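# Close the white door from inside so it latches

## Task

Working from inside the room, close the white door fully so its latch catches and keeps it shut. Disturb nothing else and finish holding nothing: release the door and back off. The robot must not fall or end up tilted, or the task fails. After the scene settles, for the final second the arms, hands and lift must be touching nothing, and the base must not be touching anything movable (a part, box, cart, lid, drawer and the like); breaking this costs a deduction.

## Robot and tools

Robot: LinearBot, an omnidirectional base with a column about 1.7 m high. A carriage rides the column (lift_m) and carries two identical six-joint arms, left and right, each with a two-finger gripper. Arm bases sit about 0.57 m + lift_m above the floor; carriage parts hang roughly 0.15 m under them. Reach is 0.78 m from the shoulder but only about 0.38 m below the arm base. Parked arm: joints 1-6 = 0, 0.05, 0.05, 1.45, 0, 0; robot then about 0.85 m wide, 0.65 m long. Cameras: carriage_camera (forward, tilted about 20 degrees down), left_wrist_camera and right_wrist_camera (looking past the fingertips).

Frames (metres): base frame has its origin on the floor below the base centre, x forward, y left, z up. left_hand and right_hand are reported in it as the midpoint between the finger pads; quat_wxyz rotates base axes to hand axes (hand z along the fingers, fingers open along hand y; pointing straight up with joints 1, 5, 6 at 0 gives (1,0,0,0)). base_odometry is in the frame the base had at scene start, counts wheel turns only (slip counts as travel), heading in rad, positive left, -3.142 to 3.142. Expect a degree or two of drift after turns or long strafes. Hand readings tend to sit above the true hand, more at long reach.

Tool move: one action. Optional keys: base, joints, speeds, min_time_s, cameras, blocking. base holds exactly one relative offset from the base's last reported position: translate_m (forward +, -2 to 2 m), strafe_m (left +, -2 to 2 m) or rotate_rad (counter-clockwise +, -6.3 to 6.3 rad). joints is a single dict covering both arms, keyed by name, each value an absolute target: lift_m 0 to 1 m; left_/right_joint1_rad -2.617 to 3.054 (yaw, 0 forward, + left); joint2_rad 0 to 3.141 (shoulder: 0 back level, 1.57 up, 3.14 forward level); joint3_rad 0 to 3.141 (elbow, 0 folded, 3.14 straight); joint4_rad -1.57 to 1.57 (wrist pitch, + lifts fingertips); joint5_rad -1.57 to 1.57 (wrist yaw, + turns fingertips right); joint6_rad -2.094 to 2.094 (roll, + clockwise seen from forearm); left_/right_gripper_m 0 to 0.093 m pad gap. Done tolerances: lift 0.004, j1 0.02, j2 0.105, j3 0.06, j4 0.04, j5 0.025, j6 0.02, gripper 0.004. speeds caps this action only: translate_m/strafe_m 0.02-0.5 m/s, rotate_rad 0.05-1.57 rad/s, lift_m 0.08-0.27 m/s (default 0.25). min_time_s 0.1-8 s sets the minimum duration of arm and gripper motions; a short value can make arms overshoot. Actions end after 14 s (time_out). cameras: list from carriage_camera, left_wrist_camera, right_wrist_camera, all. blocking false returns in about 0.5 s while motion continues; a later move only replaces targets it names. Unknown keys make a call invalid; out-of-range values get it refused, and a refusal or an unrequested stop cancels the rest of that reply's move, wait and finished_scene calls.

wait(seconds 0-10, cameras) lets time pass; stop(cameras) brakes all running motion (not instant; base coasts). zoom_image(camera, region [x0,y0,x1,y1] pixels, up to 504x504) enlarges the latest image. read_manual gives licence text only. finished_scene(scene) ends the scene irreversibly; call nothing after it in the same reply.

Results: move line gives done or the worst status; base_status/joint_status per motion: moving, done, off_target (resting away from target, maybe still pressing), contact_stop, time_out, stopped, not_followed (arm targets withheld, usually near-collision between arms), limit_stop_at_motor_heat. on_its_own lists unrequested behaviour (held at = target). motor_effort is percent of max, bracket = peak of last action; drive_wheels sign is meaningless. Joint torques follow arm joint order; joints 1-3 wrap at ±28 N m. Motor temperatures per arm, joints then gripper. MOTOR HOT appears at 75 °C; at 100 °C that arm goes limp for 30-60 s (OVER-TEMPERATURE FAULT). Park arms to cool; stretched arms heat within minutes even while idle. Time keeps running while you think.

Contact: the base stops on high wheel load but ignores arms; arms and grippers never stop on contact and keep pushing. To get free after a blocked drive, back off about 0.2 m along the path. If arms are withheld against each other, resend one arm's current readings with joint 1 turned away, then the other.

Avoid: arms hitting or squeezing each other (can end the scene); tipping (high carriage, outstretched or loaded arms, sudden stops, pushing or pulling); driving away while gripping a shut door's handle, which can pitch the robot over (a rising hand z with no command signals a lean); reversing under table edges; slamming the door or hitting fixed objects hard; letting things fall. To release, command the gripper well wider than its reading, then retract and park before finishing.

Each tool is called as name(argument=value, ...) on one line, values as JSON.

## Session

move(cameras=["carriage_camera"])

Scene clock: 0.00 s.
Joint torques (N m): no reading
Motor temperatures (°C): left_arm=[30 32 35 29 27 30 27] | right_arm=[31 33 34 32 29 29 31]
base_odometry: x=+0.000 y=+0.000 heading=+0.000
base_status: not commanded
joint_positions: lift_m=+0.300 left_joint1_rad=-0.004 left_joint2_rad=+0.043 left_joint3_rad=+0.038 left_joint4_rad=+1.478 left_joint5_rad=-0.003 left_joint6_rad=-0.042 left_gripper_m=+0.09396 right_joint1_rad=-0.020 right_joint2_rad=+0.054 right_joint3_rad=+0.039 right_joint4_rad=+1.497 right_joint5_rad=+0.020 right_joint6_rad=+0.048 right_gripper_m=+0.09396
joint_status: not commanded
motor_effort: lift_m=+18 drive_wheels=+0
left_hand: x=+0.2411 y=+0.2976 z=+1.3111 quat_wxyz=(+0.999, -0.002, +0.049, -0.023) (m; base frame)
right_hand: x=+0.2395 y=-0.3011 z=+1.3116 quat_wxyz=(+0.999, +0.011, +0.044, +0.013) (m; base frame)
pictures: carriage_camera
Images, in order (width x height): carriage_camera 672x504.

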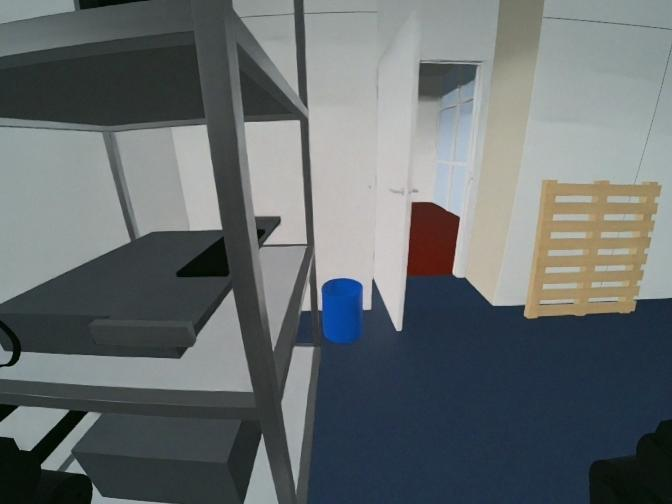

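move(base={"strafe_m": -0.38}, joints={"right_gripper_m": 0.0, "right_joint1_rad": 0.65, "right_joint2_rad": 2.18, "right_joint3_rad": 1.83, "right_joint4_rad": 0.35, "right_joint5_rad": 0.65, "right_joint6_rad": 0}, min_time_s=1.8)

move(base={"translate_m": 0.85}, cameras=["carriage_camera", "right_wrist_camera"])

Scene clock: 16.70 s.
Joint torques (N m): left_arm=[-0.12 4.07 5.63 -0.14 0.12 0.06] | right_arm=[0.42 -12.3 10.33 2.04 0.07 -0.15]
move: done
base_odometry: x=+0.000 y=-0.380 heading=-0.001
base_status: done
joint_positions: lift_m=+0.300 left_joint1_rad=-0.003 left_joint2_rad=+0.043 left_joint3_rad=+0.038 left_joint4_rad=+1.478 left_joint5_rad=-0.003 left_joint6_rad=-0.042 left_gripper_m=+0.09396 right_joint1_rad=+0.644 right_joint2_rad=+2.172 right_joint3_rad=+1.803 right_joint4_rad=+0.358 right_joint5_rad=+0.639 right_joint6_rad=+0.008 right_gripper_m=+0.00010
joint_status: all done
motor_effort: lift_m=+18(18) drive_wheels=-2(15)
left_hand: x=+0.2411 y=+0.2976 z=+1.3111 quat_wxyz=(+0.999, -0.002, +0.049, -0.022) (m; base frame)
right_hand: x=+0.7837 y=+0.0000 z=+1.1773 quat_wxyz=(+0.704, -0.001, +0.710, +0.003) (m; base frame)
pictures: none

Scene clock: 20.67 s.
Joint torques (N m): left_arm=[-0.23 4.11 5.56 -0.18 0.12 0.06] | right_arm=[0.47 -12.19 10.4 2.14 0.04 -0.13]
move: done
base_odometry: x=+0.850 y=-0.381 heading=-0.001
base_status: done
joint_positions: lift_m=+0.300 left_joint1_rad=-0.003 left_joint2_rad=+0.043 left_joint3_rad=+0.038 left_joint4_rad=+1.478 left_joint5_rad=-0.003 left_joint6_rad=-0.042 left_gripper_m=+0.09396 right_joint1_rad=+0.645 right_joint2_rad=+2.172 right_joint3_rad=+1.804 right_joint4_rad=+0.353 right_joint5_rad=+0.641 right_joint6_rad=+0.008 right_gripper_m=+0.00010
joint_status: not commanded
motor_effort: lift_m=+18(18) drive_wheels=-1(18)
left_hand: x=+0.2411 y=+0.2976 z=+1.3111 quat_wxyz=(+0.999, -0.002, +0.049, -0.022) (m; base frame)
right_hand: x=+0.7835 y=+0.0002 z=+1.1766 quat_wxyz=(+0.703, -0.002, +0.711, +0.001) (m; base frame)
pictures: carriage_camera, right_wrist_camera
Images, in order (width x height): carriage_camera 672x504, right_wrist_camera 672x504.

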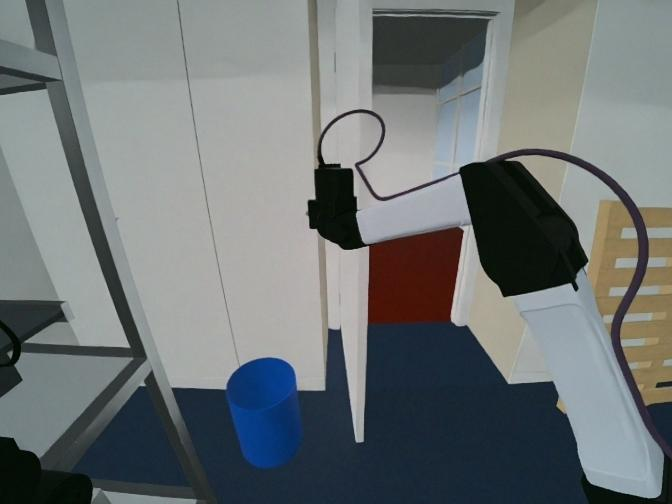

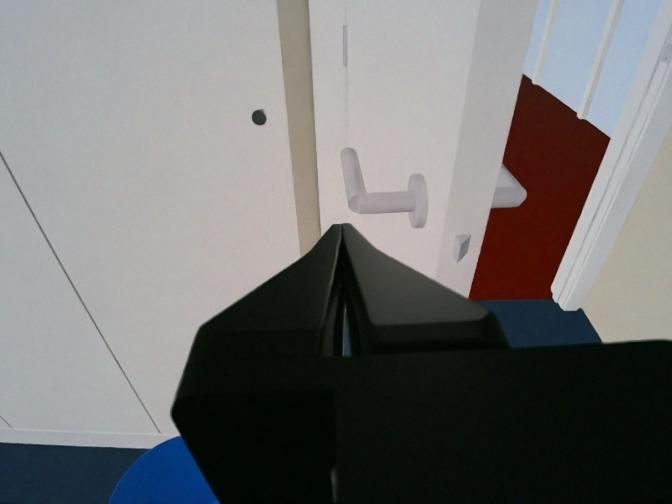

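move(base={"translate_m": 0.5}, speeds={"translate_m": 0.4})

move(base={"strafe_m": -0.5}, speeds={"strafe_m": 0.22})

move(base={"translate_m": 0.2}, joints={"right_joint1_rad": -0.05, "right_joint5_rad": -0.05}, speeds={"translate_m": 0.15}, min_time_s=2, cameras=["carriage_camera", "right_wrist_camera"])

Scene clock: 44.30 s.
Joint torques (N m): left_arm=[-0.32 4.05 5.44 -0.14 0.12 0.05] | right_arm=[-0.49 -12.33 9.95 2.11 -0.09 -0.11]
Motor temperatures (°C): left_arm=[30 33 39 29 27 30 27] | right_arm=[30 48 40 37 29 29 31]
move: done
base_odometry: x=+1.350 y=-0.382 heading=-0.001
base_status: done
joint_positions: lift_m=+0.300 left_joint1_rad=-0.003 left_joint2_rad=+0.043 left_joint3_rad=+0.038 left_joint4_rad=+1.477 left_joint5_rad=-0.003 left_joint6_rad=-0.042 left_gripper_m=+0.09396 right_joint1_rad=+0.656 right_joint2_rad=+2.172 right_joint3_rad=+1.806 right_joint4_rad=+0.350 right_joint5_rad=+0.653 right_joint6_rad=+0.007 right_gripper_m=+0.00009
joint_status: not commanded
motor_effort: lift_m=+18(18) drive_wheels=-1(16)
left_hand: x=+0.2413 y=+0.2976 z=+1.3111 quat_wxyz=(+0.999, -0.002, +0.050, -0.022) (m; base frame)
right_hand: x=+0.7802 y=+0.0043 z=+1.1769 quat_wxyz=(+0.703, -0.002, +0.712, +0.000) (m; base frame)
pictures: none

Scene clock: 47.73 s.
Joint torques (N m): left_arm=[-0.21 4.07 5.59 -0.15 0.07 0.05] | right_arm=[-0.34 -12.14 10.1 2.17 0.04 -0.09]
move: done
base_odometry: x=+1.349 y=-0.882 heading=-0.001
base_status: done
joint_positions: lift_m=+0.300 left_joint1_rad=-0.003 left_joint2_rad=+0.043 left_joint3_rad=+0.038 left_joint4_rad=+1.477 left_joint5_rad=-0.003 left_joint6_rad=-0.042 left_gripper_m=+0.09396 right_joint1_rad=+0.654 right_joint2_rad=+2.172 right_joint3_rad=+1.806 right_joint4_rad=+0.350 right_joint5_rad=+0.639 right_joint6_rad=+0.002 right_gripper_m=+0.00009
joint_status: not commanded
motor_effort: lift_m=+18(18) drive_wheels=-1(14)
left_hand: x=+0.2413 y=+0.2976 z=+1.3111 quat_wxyz=(+0.999, -0.002, +0.050, -0.022) (m; base frame)
right_hand: x=+0.7806 y=+0.0059 z=+1.1768 quat_wxyz=(+0.703, -0.008, +0.712, +0.003) (m; base frame)
pictures: none

Scene clock: 50.10 s.
Joint torques (N m): left_arm=[-0.03 3.99 5.57 -0.16 0.12 0.05] | right_arm=[-0.42 -12.31 10.25 2.29 -0.25 -0.07]
move: done
base_odometry: x=+1.549 y=-0.883 heading=-0.002
base_status: done
joint_positions: lift_m=+0.300 left_joint1_rad=-0.003 left_joint2_rad=+0.043 left_joint3_rad=+0.038 left_joint4_rad=+1.477 left_joint5_rad=-0.003 left_joint6_rad=-0.042 left_gripper_m=+0.09396 right_joint1_rad=-0.048 right_joint2_rad=+2.172 right_joint3_rad=+1.806 right_joint4_rad=+0.349 right_joint5_rad=-0.035 right_joint6_rad=+0.002 right_gripper_m=+0.00009
joint_status: all done
motor_effort: lift_m=+18(18) drive_wheels=-2(10)
left_hand: x=+0.2413 y=+0.2976 z=+1.3111 quat_wxyz=(+0.999, -0.002, +0.050, -0.022) (m; base frame)
right_hand: x=+0.8820 y=-0.3229 z=+1.1761 quat_wxyz=(+0.701, +0.005, +0.713, -0.003) (m; base frame)
pictures: carriage_camera, right_wrist_camera
Images, in order (width x height): carriage_camera 672x504, right_wrist_camera 672x504.

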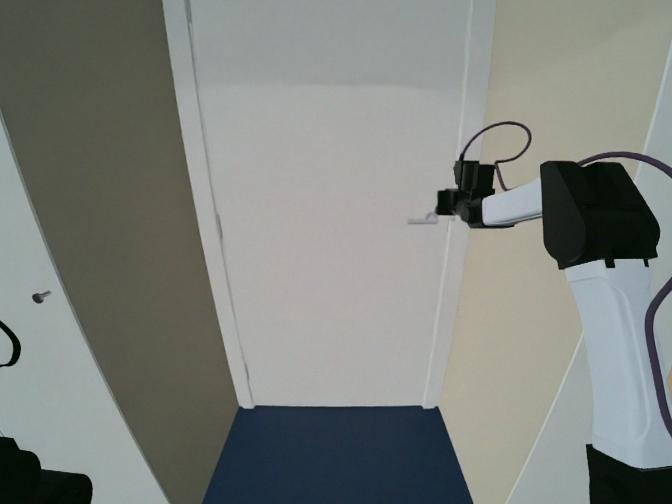

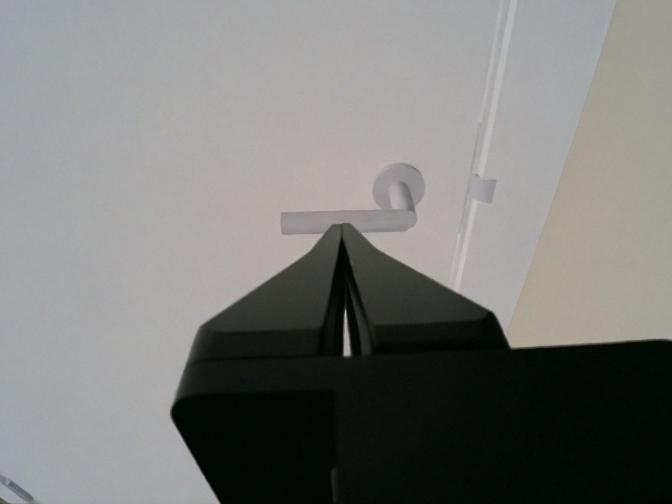

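move(base={"translate_m": 0.2}, speeds={"translate_m": 0.25})

move(base={"translate_m": 0.1}, speeds={"translate_m": 0.08}, cameras=["carriage_camera"])

zoom_image(camera="carriage_camera", region=[410, 190, 530, 310])

move(base={"translate_m": -0.35}, cameras=["carriage_camera"])

zoom_image(camera="carriage_camera", region=[390, 190, 510, 410])

Scene clock: 61.43 s.
Joint torques (N m): left_arm=[-0.12 4 5.52 -0.17 0.11 0.02] | right_arm=[-0.28 -12.49 10.14 2.29 -0.2 -0.1]
Motor temperatures (°C): left_arm=[30 33 39 29 27 30 27] | right_arm=[31 53 41 39 29 29 31]
move: done
base_odometry: x=+1.749 y=-0.883 heading=-0.002
base_status: done
joint_positions: lift_m=+0.300 left_joint1_rad=-0.003 left_joint2_rad=+0.043 left_joint3_rad=+0.038 left_joint4_rad=+1.477 left_joint5_rad=-0.003 left_joint6_rad=-0.042 left_gripper_m=+0.09396 right_joint1_rad=-0.048 right_joint2_rad=+2.172 right_joint3_rad=+1.806 right_joint4_rad=+0.348 right_joint5_rad=-0.038 right_joint6_rad=+0.002 right_gripper_m=+0.00009
joint_status: not commanded
motor_effort: lift_m=+17(18) drive_wheels=-2(12)
left_hand: x=+0.2413 y=+0.2976 z=+1.3111 quat_wxyz=(+0.999, -0.002, +0.050, -0.022) (m; base frame)
right_hand: x=+0.8820 y=-0.3224 z=+1.1758 quat_wxyz=(+0.701, +0.004, +0.713, -0.002) (m; base frame)
pictures: none

Scene clock: 63.30 s.
Joint torques (N m): left_arm=[-0.18 4 5.61 -0.19 0.1 0.03] | right_arm=[-0.03 3.28 11.14 6.93 -0.09 -0.1]
move: done
base_odometry: x=+1.849 y=-0.884 heading=-0.003
base_status: done
joint_positions: lift_m=+0.300 left_joint1_rad=-0.003 left_joint2_rad=+0.043 left_joint3_rad=+0.038 left_joint4_rad=+1.478 left_joint5_rad=-0.003 left_joint6_rad=-0.042 left_gripper_m=+0.09396 right_joint1_rad=-0.051 right_joint2_rad=+2.009 right_joint3_rad=+1.796 right_joint4_rad=-0.070 right_joint5_rad=-0.050 right_joint6_rad=+0.002 right_gripper_m=+0.00009
joint_status: not commanded
motor_effort: lift_m=+18(18) drive_wheels=+16(22)
left_hand: x=+0.2410 y=+0.2976 z=+1.3111 quat_wxyz=(+0.999, -0.002, +0.049, -0.022) (m; base frame)
right_hand: x=+0.8369 y=-0.3204 z=+1.1711 quat_wxyz=(+0.601, +0.006, +0.799, +0.005) (m; base frame)
pictures: carriage_camera
Images, in order (width x height): carriage_camera 672x504.

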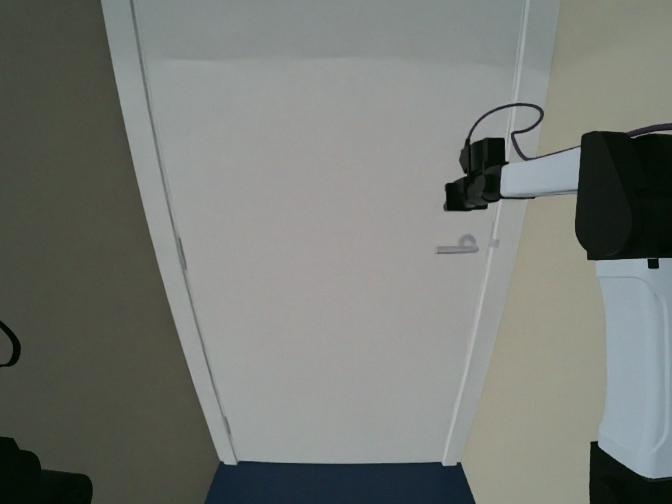

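Scaled by 4.200 from the camera's 672x504 image, which has a finer 960x720 frame.

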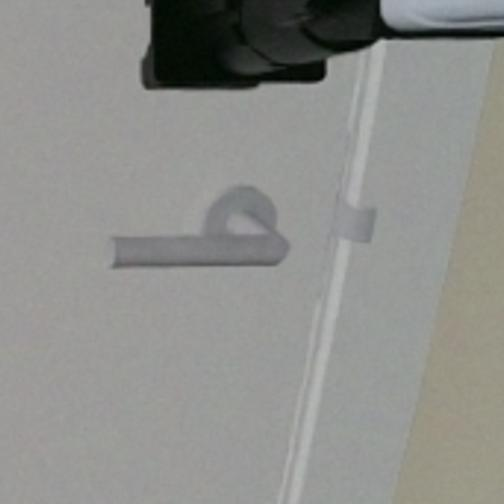

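Scene clock: 65.97 s.
Joint torques (N m): left_arm=[-0.2 4.15 5.55 -0.18 0.08 0.05] | right_arm=[0.05 -13.26 9.96 2.28 -0.06 -0.09]
move: done
base_odometry: x=+1.499 y=-0.883 heading=-0.003
base_status: done
joint_positions: lift_m=+0.300 left_joint1_rad=-0.003 left_joint2_rad=+0.043 left_joint3_rad=+0.038 left_joint4_rad=+1.477 left_joint5_rad=-0.003 left_joint6_rad=-0.042 left_gripper_m=+0.09396 right_joint1_rad=-0.051 right_joint2_rad=+2.181 right_joint3_rad=+1.808 right_joint4_rad=+0.347 right_joint5_rad=-0.053 right_joint6_rad=+0.002 right_gripper_m=+0.00009
joint_status: not commanded
motor_effort: lift_m=+18(18) drive_wheels=+1(15)
left_hand: x=+0.2413 y=+0.2976 z=+1.3111 quat_wxyz=(+0.999, -0.002, +0.050, -0.022) (m; base frame)
right_hand: x=+0.8837 y=-0.3223 z=+1.1705 quat_wxyz=(+0.698, +0.001, +0.716, +0.002) (m; base frame)
pictures: carriage_camera
Images, in order (width x height): carriage_camera 672x504.

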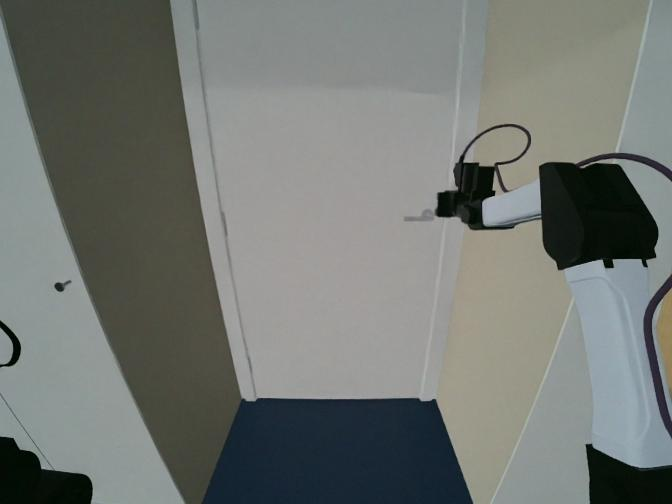

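Scaled by 2.291 from the camera's 672x504 image, which has a finer 960x720 frame.

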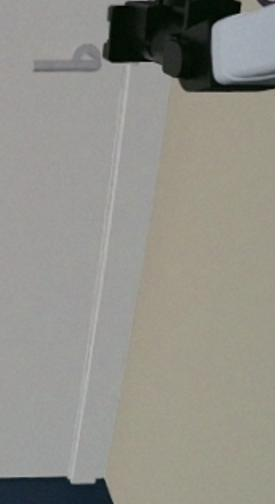

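finished_scene(scene=2)

The scene is finished: the task was done.


## Next scene

The same job, from a new start.

move(cameras=["carriage_camera"])

Scene clock: 0.00 s.
Joint torques (N m): no reading
Motor temperatures (°C): left_arm=[29 31 33 29 27 30 27] | right_arm=[30 32 33 29 29 29 31]
base_odometry: x=+0.000 y=+0.000 heading=+0.000
base_status: not commanded
joint_positions: lift_m=+0.300 left_joint1_rad=-0.008 left_joint2_rad=+0.051 left_joint3_rad=+0.041 left_joint4_rad=+1.440 left_joint5_rad=+0.011 left_joint6_rad=+0.011 left_gripper_m=+0.09396 right_joint1_rad=+0.018 right_joint2_rad=+0.067 right_joint3_rad=+0.063 right_joint4_rad=+1.446 right_joint5_rad=+0.039 right_joint6_rad=-0.006 right_gripper_m=+0.09396
joint_status: not commanded
motor_effort: lift_m=+18 drive_wheels=+1
left_hand: x=+0.2522 y=+0.2949 z=+1.3106 quat_wxyz=(+0.997, +0.006, +0.071, +0.001) (m; base frame)
right_hand: x=+0.2488 y=-0.3033 z=+1.3166 quat_wxyz=(+0.998, +0.018, +0.064, +0.005) (m; base frame)
pictures: carriage_camera
Images, in order (width x height): carriage_camera 672x504.

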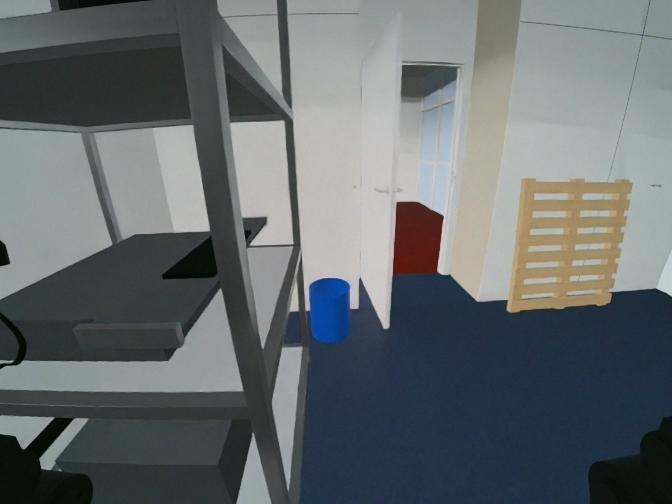

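move(base={"rotate_rad": 0.055})

move(base={"strafe_m": -0.4}, joints={"right_gripper_m": 0.0, "right_joint1_rad": 0.65, "right_joint2_rad": 2.18, "right_joint3_rad": 1.83, "right_joint4_rad": 0.35, "right_joint5_rad": 0.65, "right_joint6_rad": 0}, min_time_s=1.8)

move(base={"translate_m": 0.8}, cameras=["carriage_camera", "right_wrist_camera"])

Scene clock: 12.67 s.
Joint torques (N m): left_arm=[-0.16 3.88 5.61 -0.11 0.08 0.04] | right_arm=[-0.08 3.81 6.09 -0.2 -0.09 -0.05]
move: done
base_odometry: x=+0.000 y=+0.000 heading=+0.055
base_status: done
joint_positions: lift_m=+0.300 left_joint1_rad=-0.008 left_joint2_rad=+0.051 left_joint3_rad=+0.041 left_joint4_rad=+1.440 left_joint5_rad=+0.011 left_joint6_rad=+0.011 left_gripper_m=+0.09396 right_joint1_rad=+0.018 right_joint2_rad=+0.067 right_joint3_rad=+0.063 right_joint4_rad=+1.446 right_joint5_rad=+0.039 right_joint6_rad=-0.006 right_gripper_m=+0.09396
joint_status: not commanded
motor_effort: lift_m=+18(18) drive_wheels=-1(7)
left_hand: x=+0.2522 y=+0.2949 z=+1.3106 quat_wxyz=(+0.997, +0.006, +0.071, +0.001) (m; base frame)
right_hand: x=+0.2489 y=-0.3033 z=+1.3166 quat_wxyz=(+0.998, +0.018, +0.065, +0.005) (m; base frame)
pictures: none

Scene clock: 15.50 s.
Joint torques (N m): left_arm=[-0.09 4.01 5.61 -0.13 0.08 0.03] | right_arm=[0.54 -12 10.69 1.98 0.03 0.03]
move: done
base_odometry: x=+0.021 y=-0.399 heading=+0.054
base_status: done
joint_positions: lift_m=+0.300 left_joint1_rad=-0.007 left_joint2_rad=+0.051 left_joint3_rad=+0.041 left_joint4_rad=+1.440 left_joint5_rad=+0.011 left_joint6_rad=+0.011 left_gripper_m=+0.09396 right_joint1_rad=+0.644 right_joint2_rad=+2.171 right_joint3_rad=+1.802 right_joint4_rad=+0.358 right_joint5_rad=+0.639 right_joint6_rad=-0.006 right_gripper_m=+0.00010
joint_status: all done
motor_effort: lift_m=+18(18) drive_wheels=-3(16)
left_hand: x=+0.2522 y=+0.2949 z=+1.3106 quat_wxyz=(+0.997, +0.006, +0.071, +0.001) (m; base frame)
right_hand: x=+0.7836 y=+0.0000 z=+1.1770 quat_wxyz=(+0.704, -0.007, +0.710, -0.003) (m; base frame)
pictures: none

Scene clock: 19.37 s.
Joint torques (N m): left_arm=[-0.14 3.84 5.71 -0.14 0.12 0.05] | right_arm=[0.39 -11.84 10.73 2.02 0.02 0.05]
move: done
base_odometry: x=+0.820 y=-0.357 heading=+0.054
base_status: done
joint_positions: lift_m=+0.300 left_joint1_rad=-0.007 left_joint2_rad=+0.051 left_joint3_rad=+0.041 left_joint4_rad=+1.439 left_joint5_rad=+0.011 left_joint6_rad=+0.011 left_gripper_m=+0.09396 right_joint1_rad=+0.645 right_joint2_rad=+2.171 right_joint3_rad=+1.802 right_joint4_rad=+0.353 right_joint5_rad=+0.640 right_joint6_rad=-0.006 right_gripper_m=+0.00010
joint_status: not commanded
motor_effort: lift_m=+18(18) drive_wheels=-2(16)
left_hand: x=+0.2523 y=+0.2949 z=+1.3106 quat_wxyz=(+0.997, +0.006, +0.071, +0.001) (m; base frame)
right_hand: x=+0.7835 y=+0.0000 z=+1.1759 quat_wxyz=(+0.702, -0.007, +0.712, -0.004) (m; base frame)
pictures: carriage_camera, right_wrist_camera
Images, in order (width x height): carriage_camera 672x504, right_wrist_camera 672x504.

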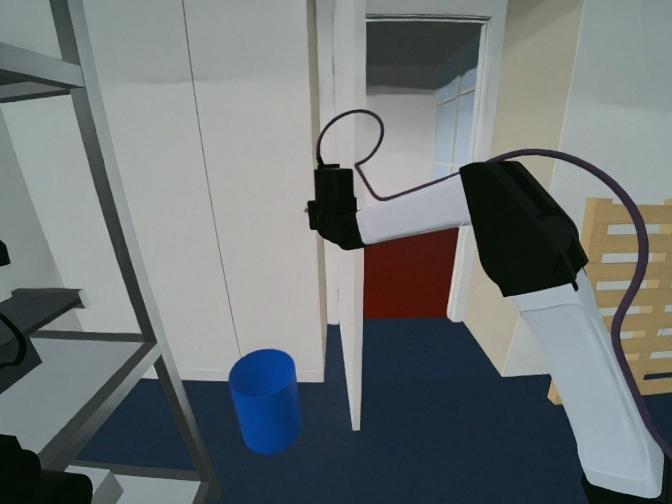

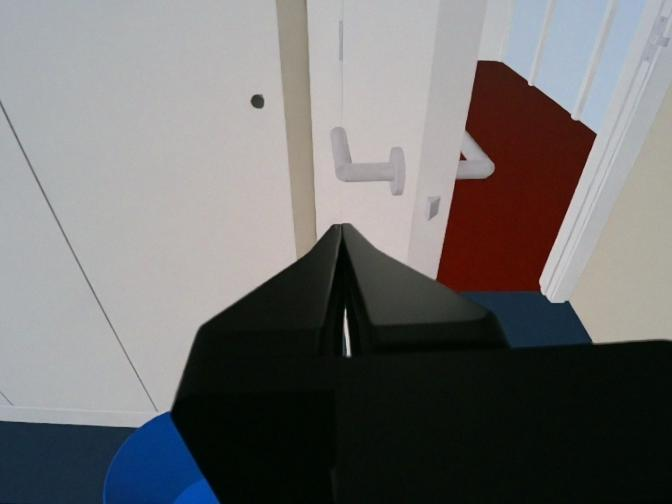

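move(base={"strafe_m": 0.025})

move(base={"translate_m": 0.55}, speeds={"translate_m": 0.4})

move(base={"strafe_m": -0.52}, speeds={"strafe_m": 0.22})

move(base={"translate_m": 0.2}, joints={"right_joint1_rad": -0.05, "right_joint5_rad": -0.05}, speeds={"translate_m": 0.15}, min_time_s=2, cameras=["carriage_camera", "right_wrist_camera"])

Scene clock: 31.90 s.
Joint torques (N m): left_arm=[-0.05 4 5.53 -0.1 0.08 0.07] | right_arm=[0.02 -11.88 10.77 2.04 0.02 0.03]
Motor temperatures (°C): left_arm=[29 31 35 29 27 30 27] | right_arm=[30 43 36 33 29 29 31]
move: done
base_odometry: x=+0.819 y=-0.332 heading=+0.053
base_status: done
joint_positions: lift_m=+0.300 left_joint1_rad=-0.008 left_joint2_rad=+0.051 left_joint3_rad=+0.041 left_joint4_rad=+1.439 left_joint5_rad=+0.011 left_joint6_rad=+0.011 left_gripper_m=+0.09396 right_joint1_rad=+0.649 right_joint2_rad=+2.171 right_joint3_rad=+1.802 right_joint4_rad=+0.353 right_joint5_rad=+0.642 right_joint6_rad=-0.006 right_gripper_m=+0.00010
joint_status: not commanded
motor_effort: lift_m=+18(18) drive_wheels=-2(11)
left_hand: x=+0.2523 y=+0.2949 z=+1.3106 quat_wxyz=(+0.997, +0.006, +0.071, +0.001) (m; base frame)
right_hand: x=+0.7822 y=+0.0021 z=+1.1759 quat_wxyz=(+0.702, -0.008, +0.712, -0.003) (m; base frame)
pictures: none

Scene clock: 35.17 s.
Joint torques (N m): left_arm=[-0.1 3.97 5.53 -0.07 0.08 0.05] | right_arm=[-0.36 -12.01 10.51 2.1 -0.07 0.01]
move: done
base_odometry: x=+1.368 y=-0.302 heading=+0.054
base_status: done
joint_positions: lift_m=+0.300 left_joint1_rad=-0.008 left_joint2_rad=+0.051 left_joint3_rad=+0.041 left_joint4_rad=+1.439 left_joint5_rad=+0.011 left_joint6_rad=+0.011 left_gripper_m=+0.09396 right_joint1_rad=+0.653 right_joint2_rad=+2.171 right_joint3_rad=+1.803 right_joint4_rad=+0.352 right_joint5_rad=+0.651 right_joint6_rad=-0.005 right_gripper_m=+0.00010
joint_status: not commanded
motor_effort: lift_m=+17(18) drive_wheels=-3(13)
left_hand: x=+0.2523 y=+0.2949 z=+1.3106 quat_wxyz=(+0.997, +0.006, +0.071, +0.001) (m; base frame)
right_hand: x=+0.7811 y=+0.0026 z=+1.1763 quat_wxyz=(+0.702, -0.006, +0.712, -0.005) (m; base frame)
pictures: none

Scene clock: 38.70 s.
Joint torques (N m): left_arm=[-0.32 4.01 5.63 -0.08 0.1 0.07] | right_arm=[-0.25 -12.03 10.56 2.1 0.04 0.03]
move: done
base_odometry: x=+1.397 y=-0.821 heading=+0.054
base_status: done
joint_positions: lift_m=+0.300 left_joint1_rad=-0.008 left_joint2_rad=+0.051 left_joint3_rad=+0.041 left_joint4_rad=+1.439 left_joint5_rad=+0.011 left_joint6_rad=+0.011 left_gripper_m=+0.09396 right_joint1_rad=+0.653 right_joint2_rad=+2.171 right_joint3_rad=+1.804 right_joint4_rad=+0.351 right_joint5_rad=+0.639 right_joint6_rad=-0.005 right_gripper_m=+0.00010
joint_status: not commanded
motor_effort: lift_m=+18(18) drive_wheels=+0(16)
left_hand: x=+0.2523 y=+0.2949 z=+1.3106 quat_wxyz=(+0.997, +0.006, +0.071, +0.001) (m; base frame)
right_hand: x=+0.7809 y=+0.0052 z=+1.1764 quat_wxyz=(+0.702, -0.010, +0.712, +0.000) (m; base frame)
pictures: none

Scene clock: 41.07 s.
Joint torques (N m): left_arm=[-0.17 3.88 5.67 -0.09 0.12 0.06] | right_arm=[-0.25 -12.29 10.7 2.2 -0.25 0]
move: done
base_odometry: x=+1.596 y=-0.811 heading=+0.053
base_status: done
joint_positions: lift_m=+0.300 left_joint1_rad=-0.008 left_joint2_rad=+0.051 left_joint3_rad=+0.041 left_joint4_rad=+1.439 left_joint5_rad=+0.011 left_joint6_rad=+0.011 left_gripper_m=+0.09396 right_joint1_rad=-0.049 right_joint2_rad=+2.171 right_joint3_rad=+1.804 right_joint4_rad=+0.350 right_joint5_rad=-0.035 right_joint6_rad=-0.004 right_gripper_m=+0.00009
joint_status: all done
motor_effort: lift_m=+18(18) drive_wheels=-3(13)
left_hand: x=+0.2523 y=+0.2949 z=+1.3106 quat_wxyz=(+0.997, +0.006, +0.071, +0.001) (m; base frame)
right_hand: x=+0.8819 y=-0.3237 z=+1.1757 quat_wxyz=(+0.701, +0.004, +0.713, -0.006) (m; base frame)
pictures: carriage_camera, right_wrist_camera
Images, in order (width x height): carriage_camera 672x504, right_wrist_camera 672x504.

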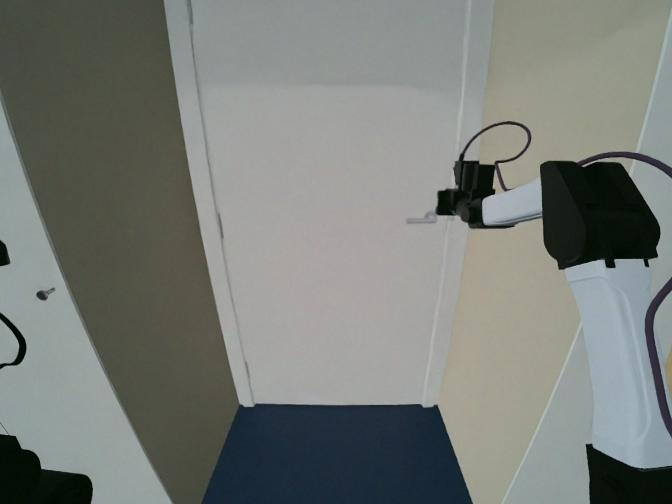

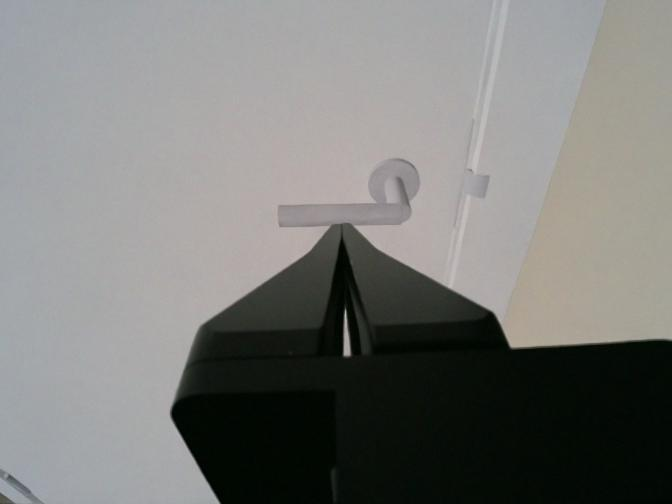

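Same as scene 2; press.

move(base={"translate_m": 0.2}, speeds={"translate_m": 0.25})

move(base={"translate_m": 0.1}, speeds={"translate_m": 0.08}, cameras=["carriage_camera"])

move(base={"translate_m": -0.35}, cameras=["carriage_camera"])

zoom_image(camera="carriage_camera", region=[390, 190, 510, 410])

Scene clock: 49.93 s.
Joint torques (N m): left_arm=[-0.13 3.81 5.72 -0.08 0.09 0.06] | right_arm=[-0.08 -12.16 10.78 2.24 -0.19 0.01]
Motor temperatures (°C): left_arm=[29 32 36 29 27 30 27] | right_arm=[30 49 39 36 29 29 31]
move: done
base_odometry: x=+1.796 y=-0.801 heading=+0.053
base_status: done
joint_positions: lift_m=+0.300 left_joint1_rad=-0.008 left_joint2_rad=+0.051 left_joint3_rad=+0.041 left_joint4_rad=+1.438 left_joint5_rad=+0.011 left_joint6_rad=+0.011 left_gripper_m=+0.09396 right_joint1_rad=-0.049 right_joint2_rad=+2.171 right_joint3_rad=+1.804 right_joint4_rad=+0.349 right_joint5_rad=-0.038 right_joint6_rad=-0.004 right_gripper_m=+0.00009
joint_status: not commanded
motor_effort: lift_m=+18(18) drive_wheels=-3(15)
left_hand: x=+0.2525 y=+0.2949 z=+1.3105 quat_wxyz=(+0.997, +0.006, +0.072, +0.001) (m; base frame)
right_hand: x=+0.8819 y=-0.3233 z=+1.1753 quat_wxyz=(+0.700, +0.003, +0.714, -0.005) (m; base frame)
pictures: none

Scene clock: 51.80 s.
Joint torques (N m): left_arm=[-0.08 3.9 5.59 -0.13 0.07 0.08] | right_arm=[0.08 0.94 11.67 6.07 -0.06 0.01]
move: done
base_odometry: x=+1.896 y=-0.795 heading=+0.052
base_status: done
joint_positions: lift_m=+0.300 left_joint1_rad=-0.008 left_joint2_rad=+0.051 left_joint3_rad=+0.041 left_joint4_rad=+1.440 left_joint5_rad=+0.011 left_joint6_rad=+0.011 left_gripper_m=+0.09396 right_joint1_rad=-0.051 right_joint2_rad=+2.034 right_joint3_rad=+1.794 right_joint4_rad=-0.001 right_joint5_rad=-0.051 right_joint6_rad=-0.004 right_gripper_m=+0.00009
joint_status: not commanded
motor_effort: lift_m=+18(18) drive_wheels=+14(23)
left_hand: x=+0.2521 y=+0.2949 z=+1.3106 quat_wxyz=(+0.997, +0.006, +0.071, +0.001) (m; base frame)
right_hand: x=+0.8456 y=-0.3203 z=+1.1712 quat_wxyz=(+0.617, +0.003, +0.787, +0.003) (m; base frame)
pictures: carriage_camera
Images, in order (width x height): carriage_camera 672x504.

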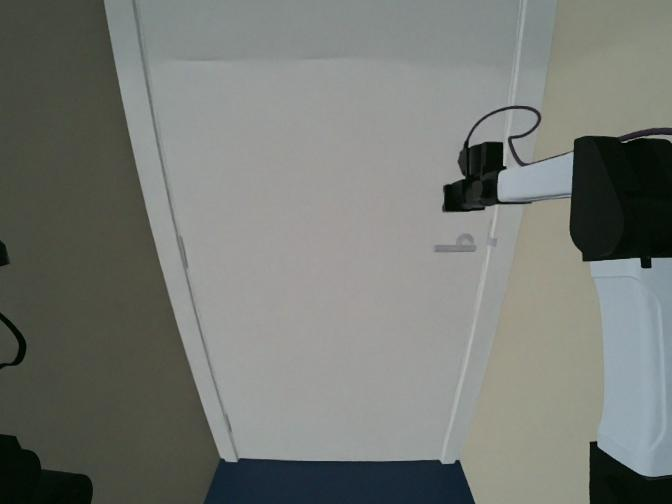

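Scene clock: 54.47 s.
Joint torques (N m): left_arm=[-0.23 3.93 5.56 -0.15 0.09 0.07] | right_arm=[0.01 -12.92 10.66 2.28 -0.05 0.01]
move: done
base_odometry: x=+1.546 y=-0.814 heading=+0.052
base_status: done
joint_positions: lift_m=+0.300 left_joint1_rad=-0.008 left_joint2_rad=+0.051 left_joint3_rad=+0.041 left_joint4_rad=+1.442 left_joint5_rad=+0.011 left_joint6_rad=+0.011 left_gripper_m=+0.09396 right_joint1_rad=-0.051 right_joint2_rad=+2.179 right_joint3_rad=+1.806 right_joint4_rad=+0.348 right_joint5_rad=-0.053 right_joint6_rad=-0.004 right_gripper_m=+0.00009
joint_status: not commanded
motor_effort: lift_m=+18(18) drive_wheels=+1(16)
left_hand: x=+0.2515 y=+0.2949 z=+1.3107 quat_wxyz=(+0.998, +0.006, +0.069, +0.001) (m; base frame)
right_hand: x=+0.8833 y=-0.3220 z=+1.1714 quat_wxyz=(+0.698, -0.002, +0.716, +0.000) (m; base frame)
pictures: carriage_camera
Images, in order (width x height): carriage_camera 672x504.

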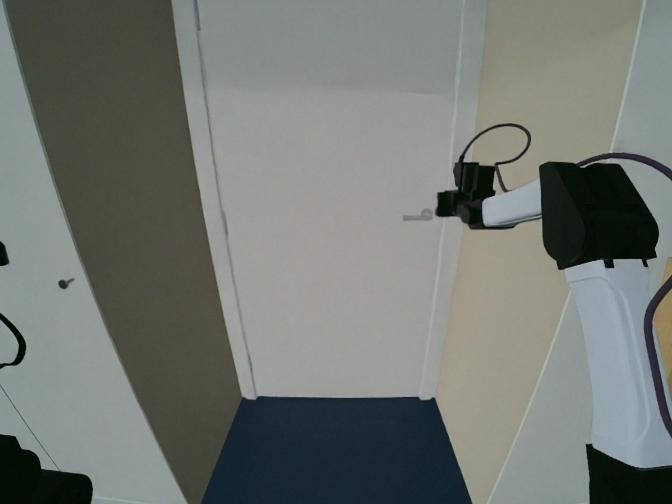

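Scaled by 2.291 from the camera's 672x504 image, which has a finer 960x720 frame.

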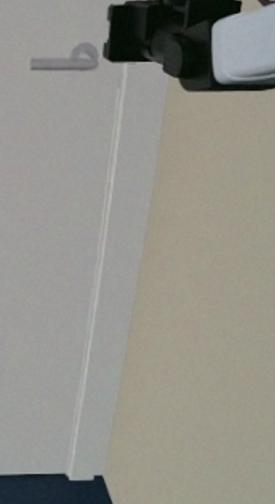

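finished_scene(scene=3)

The scene is finished: the task was done.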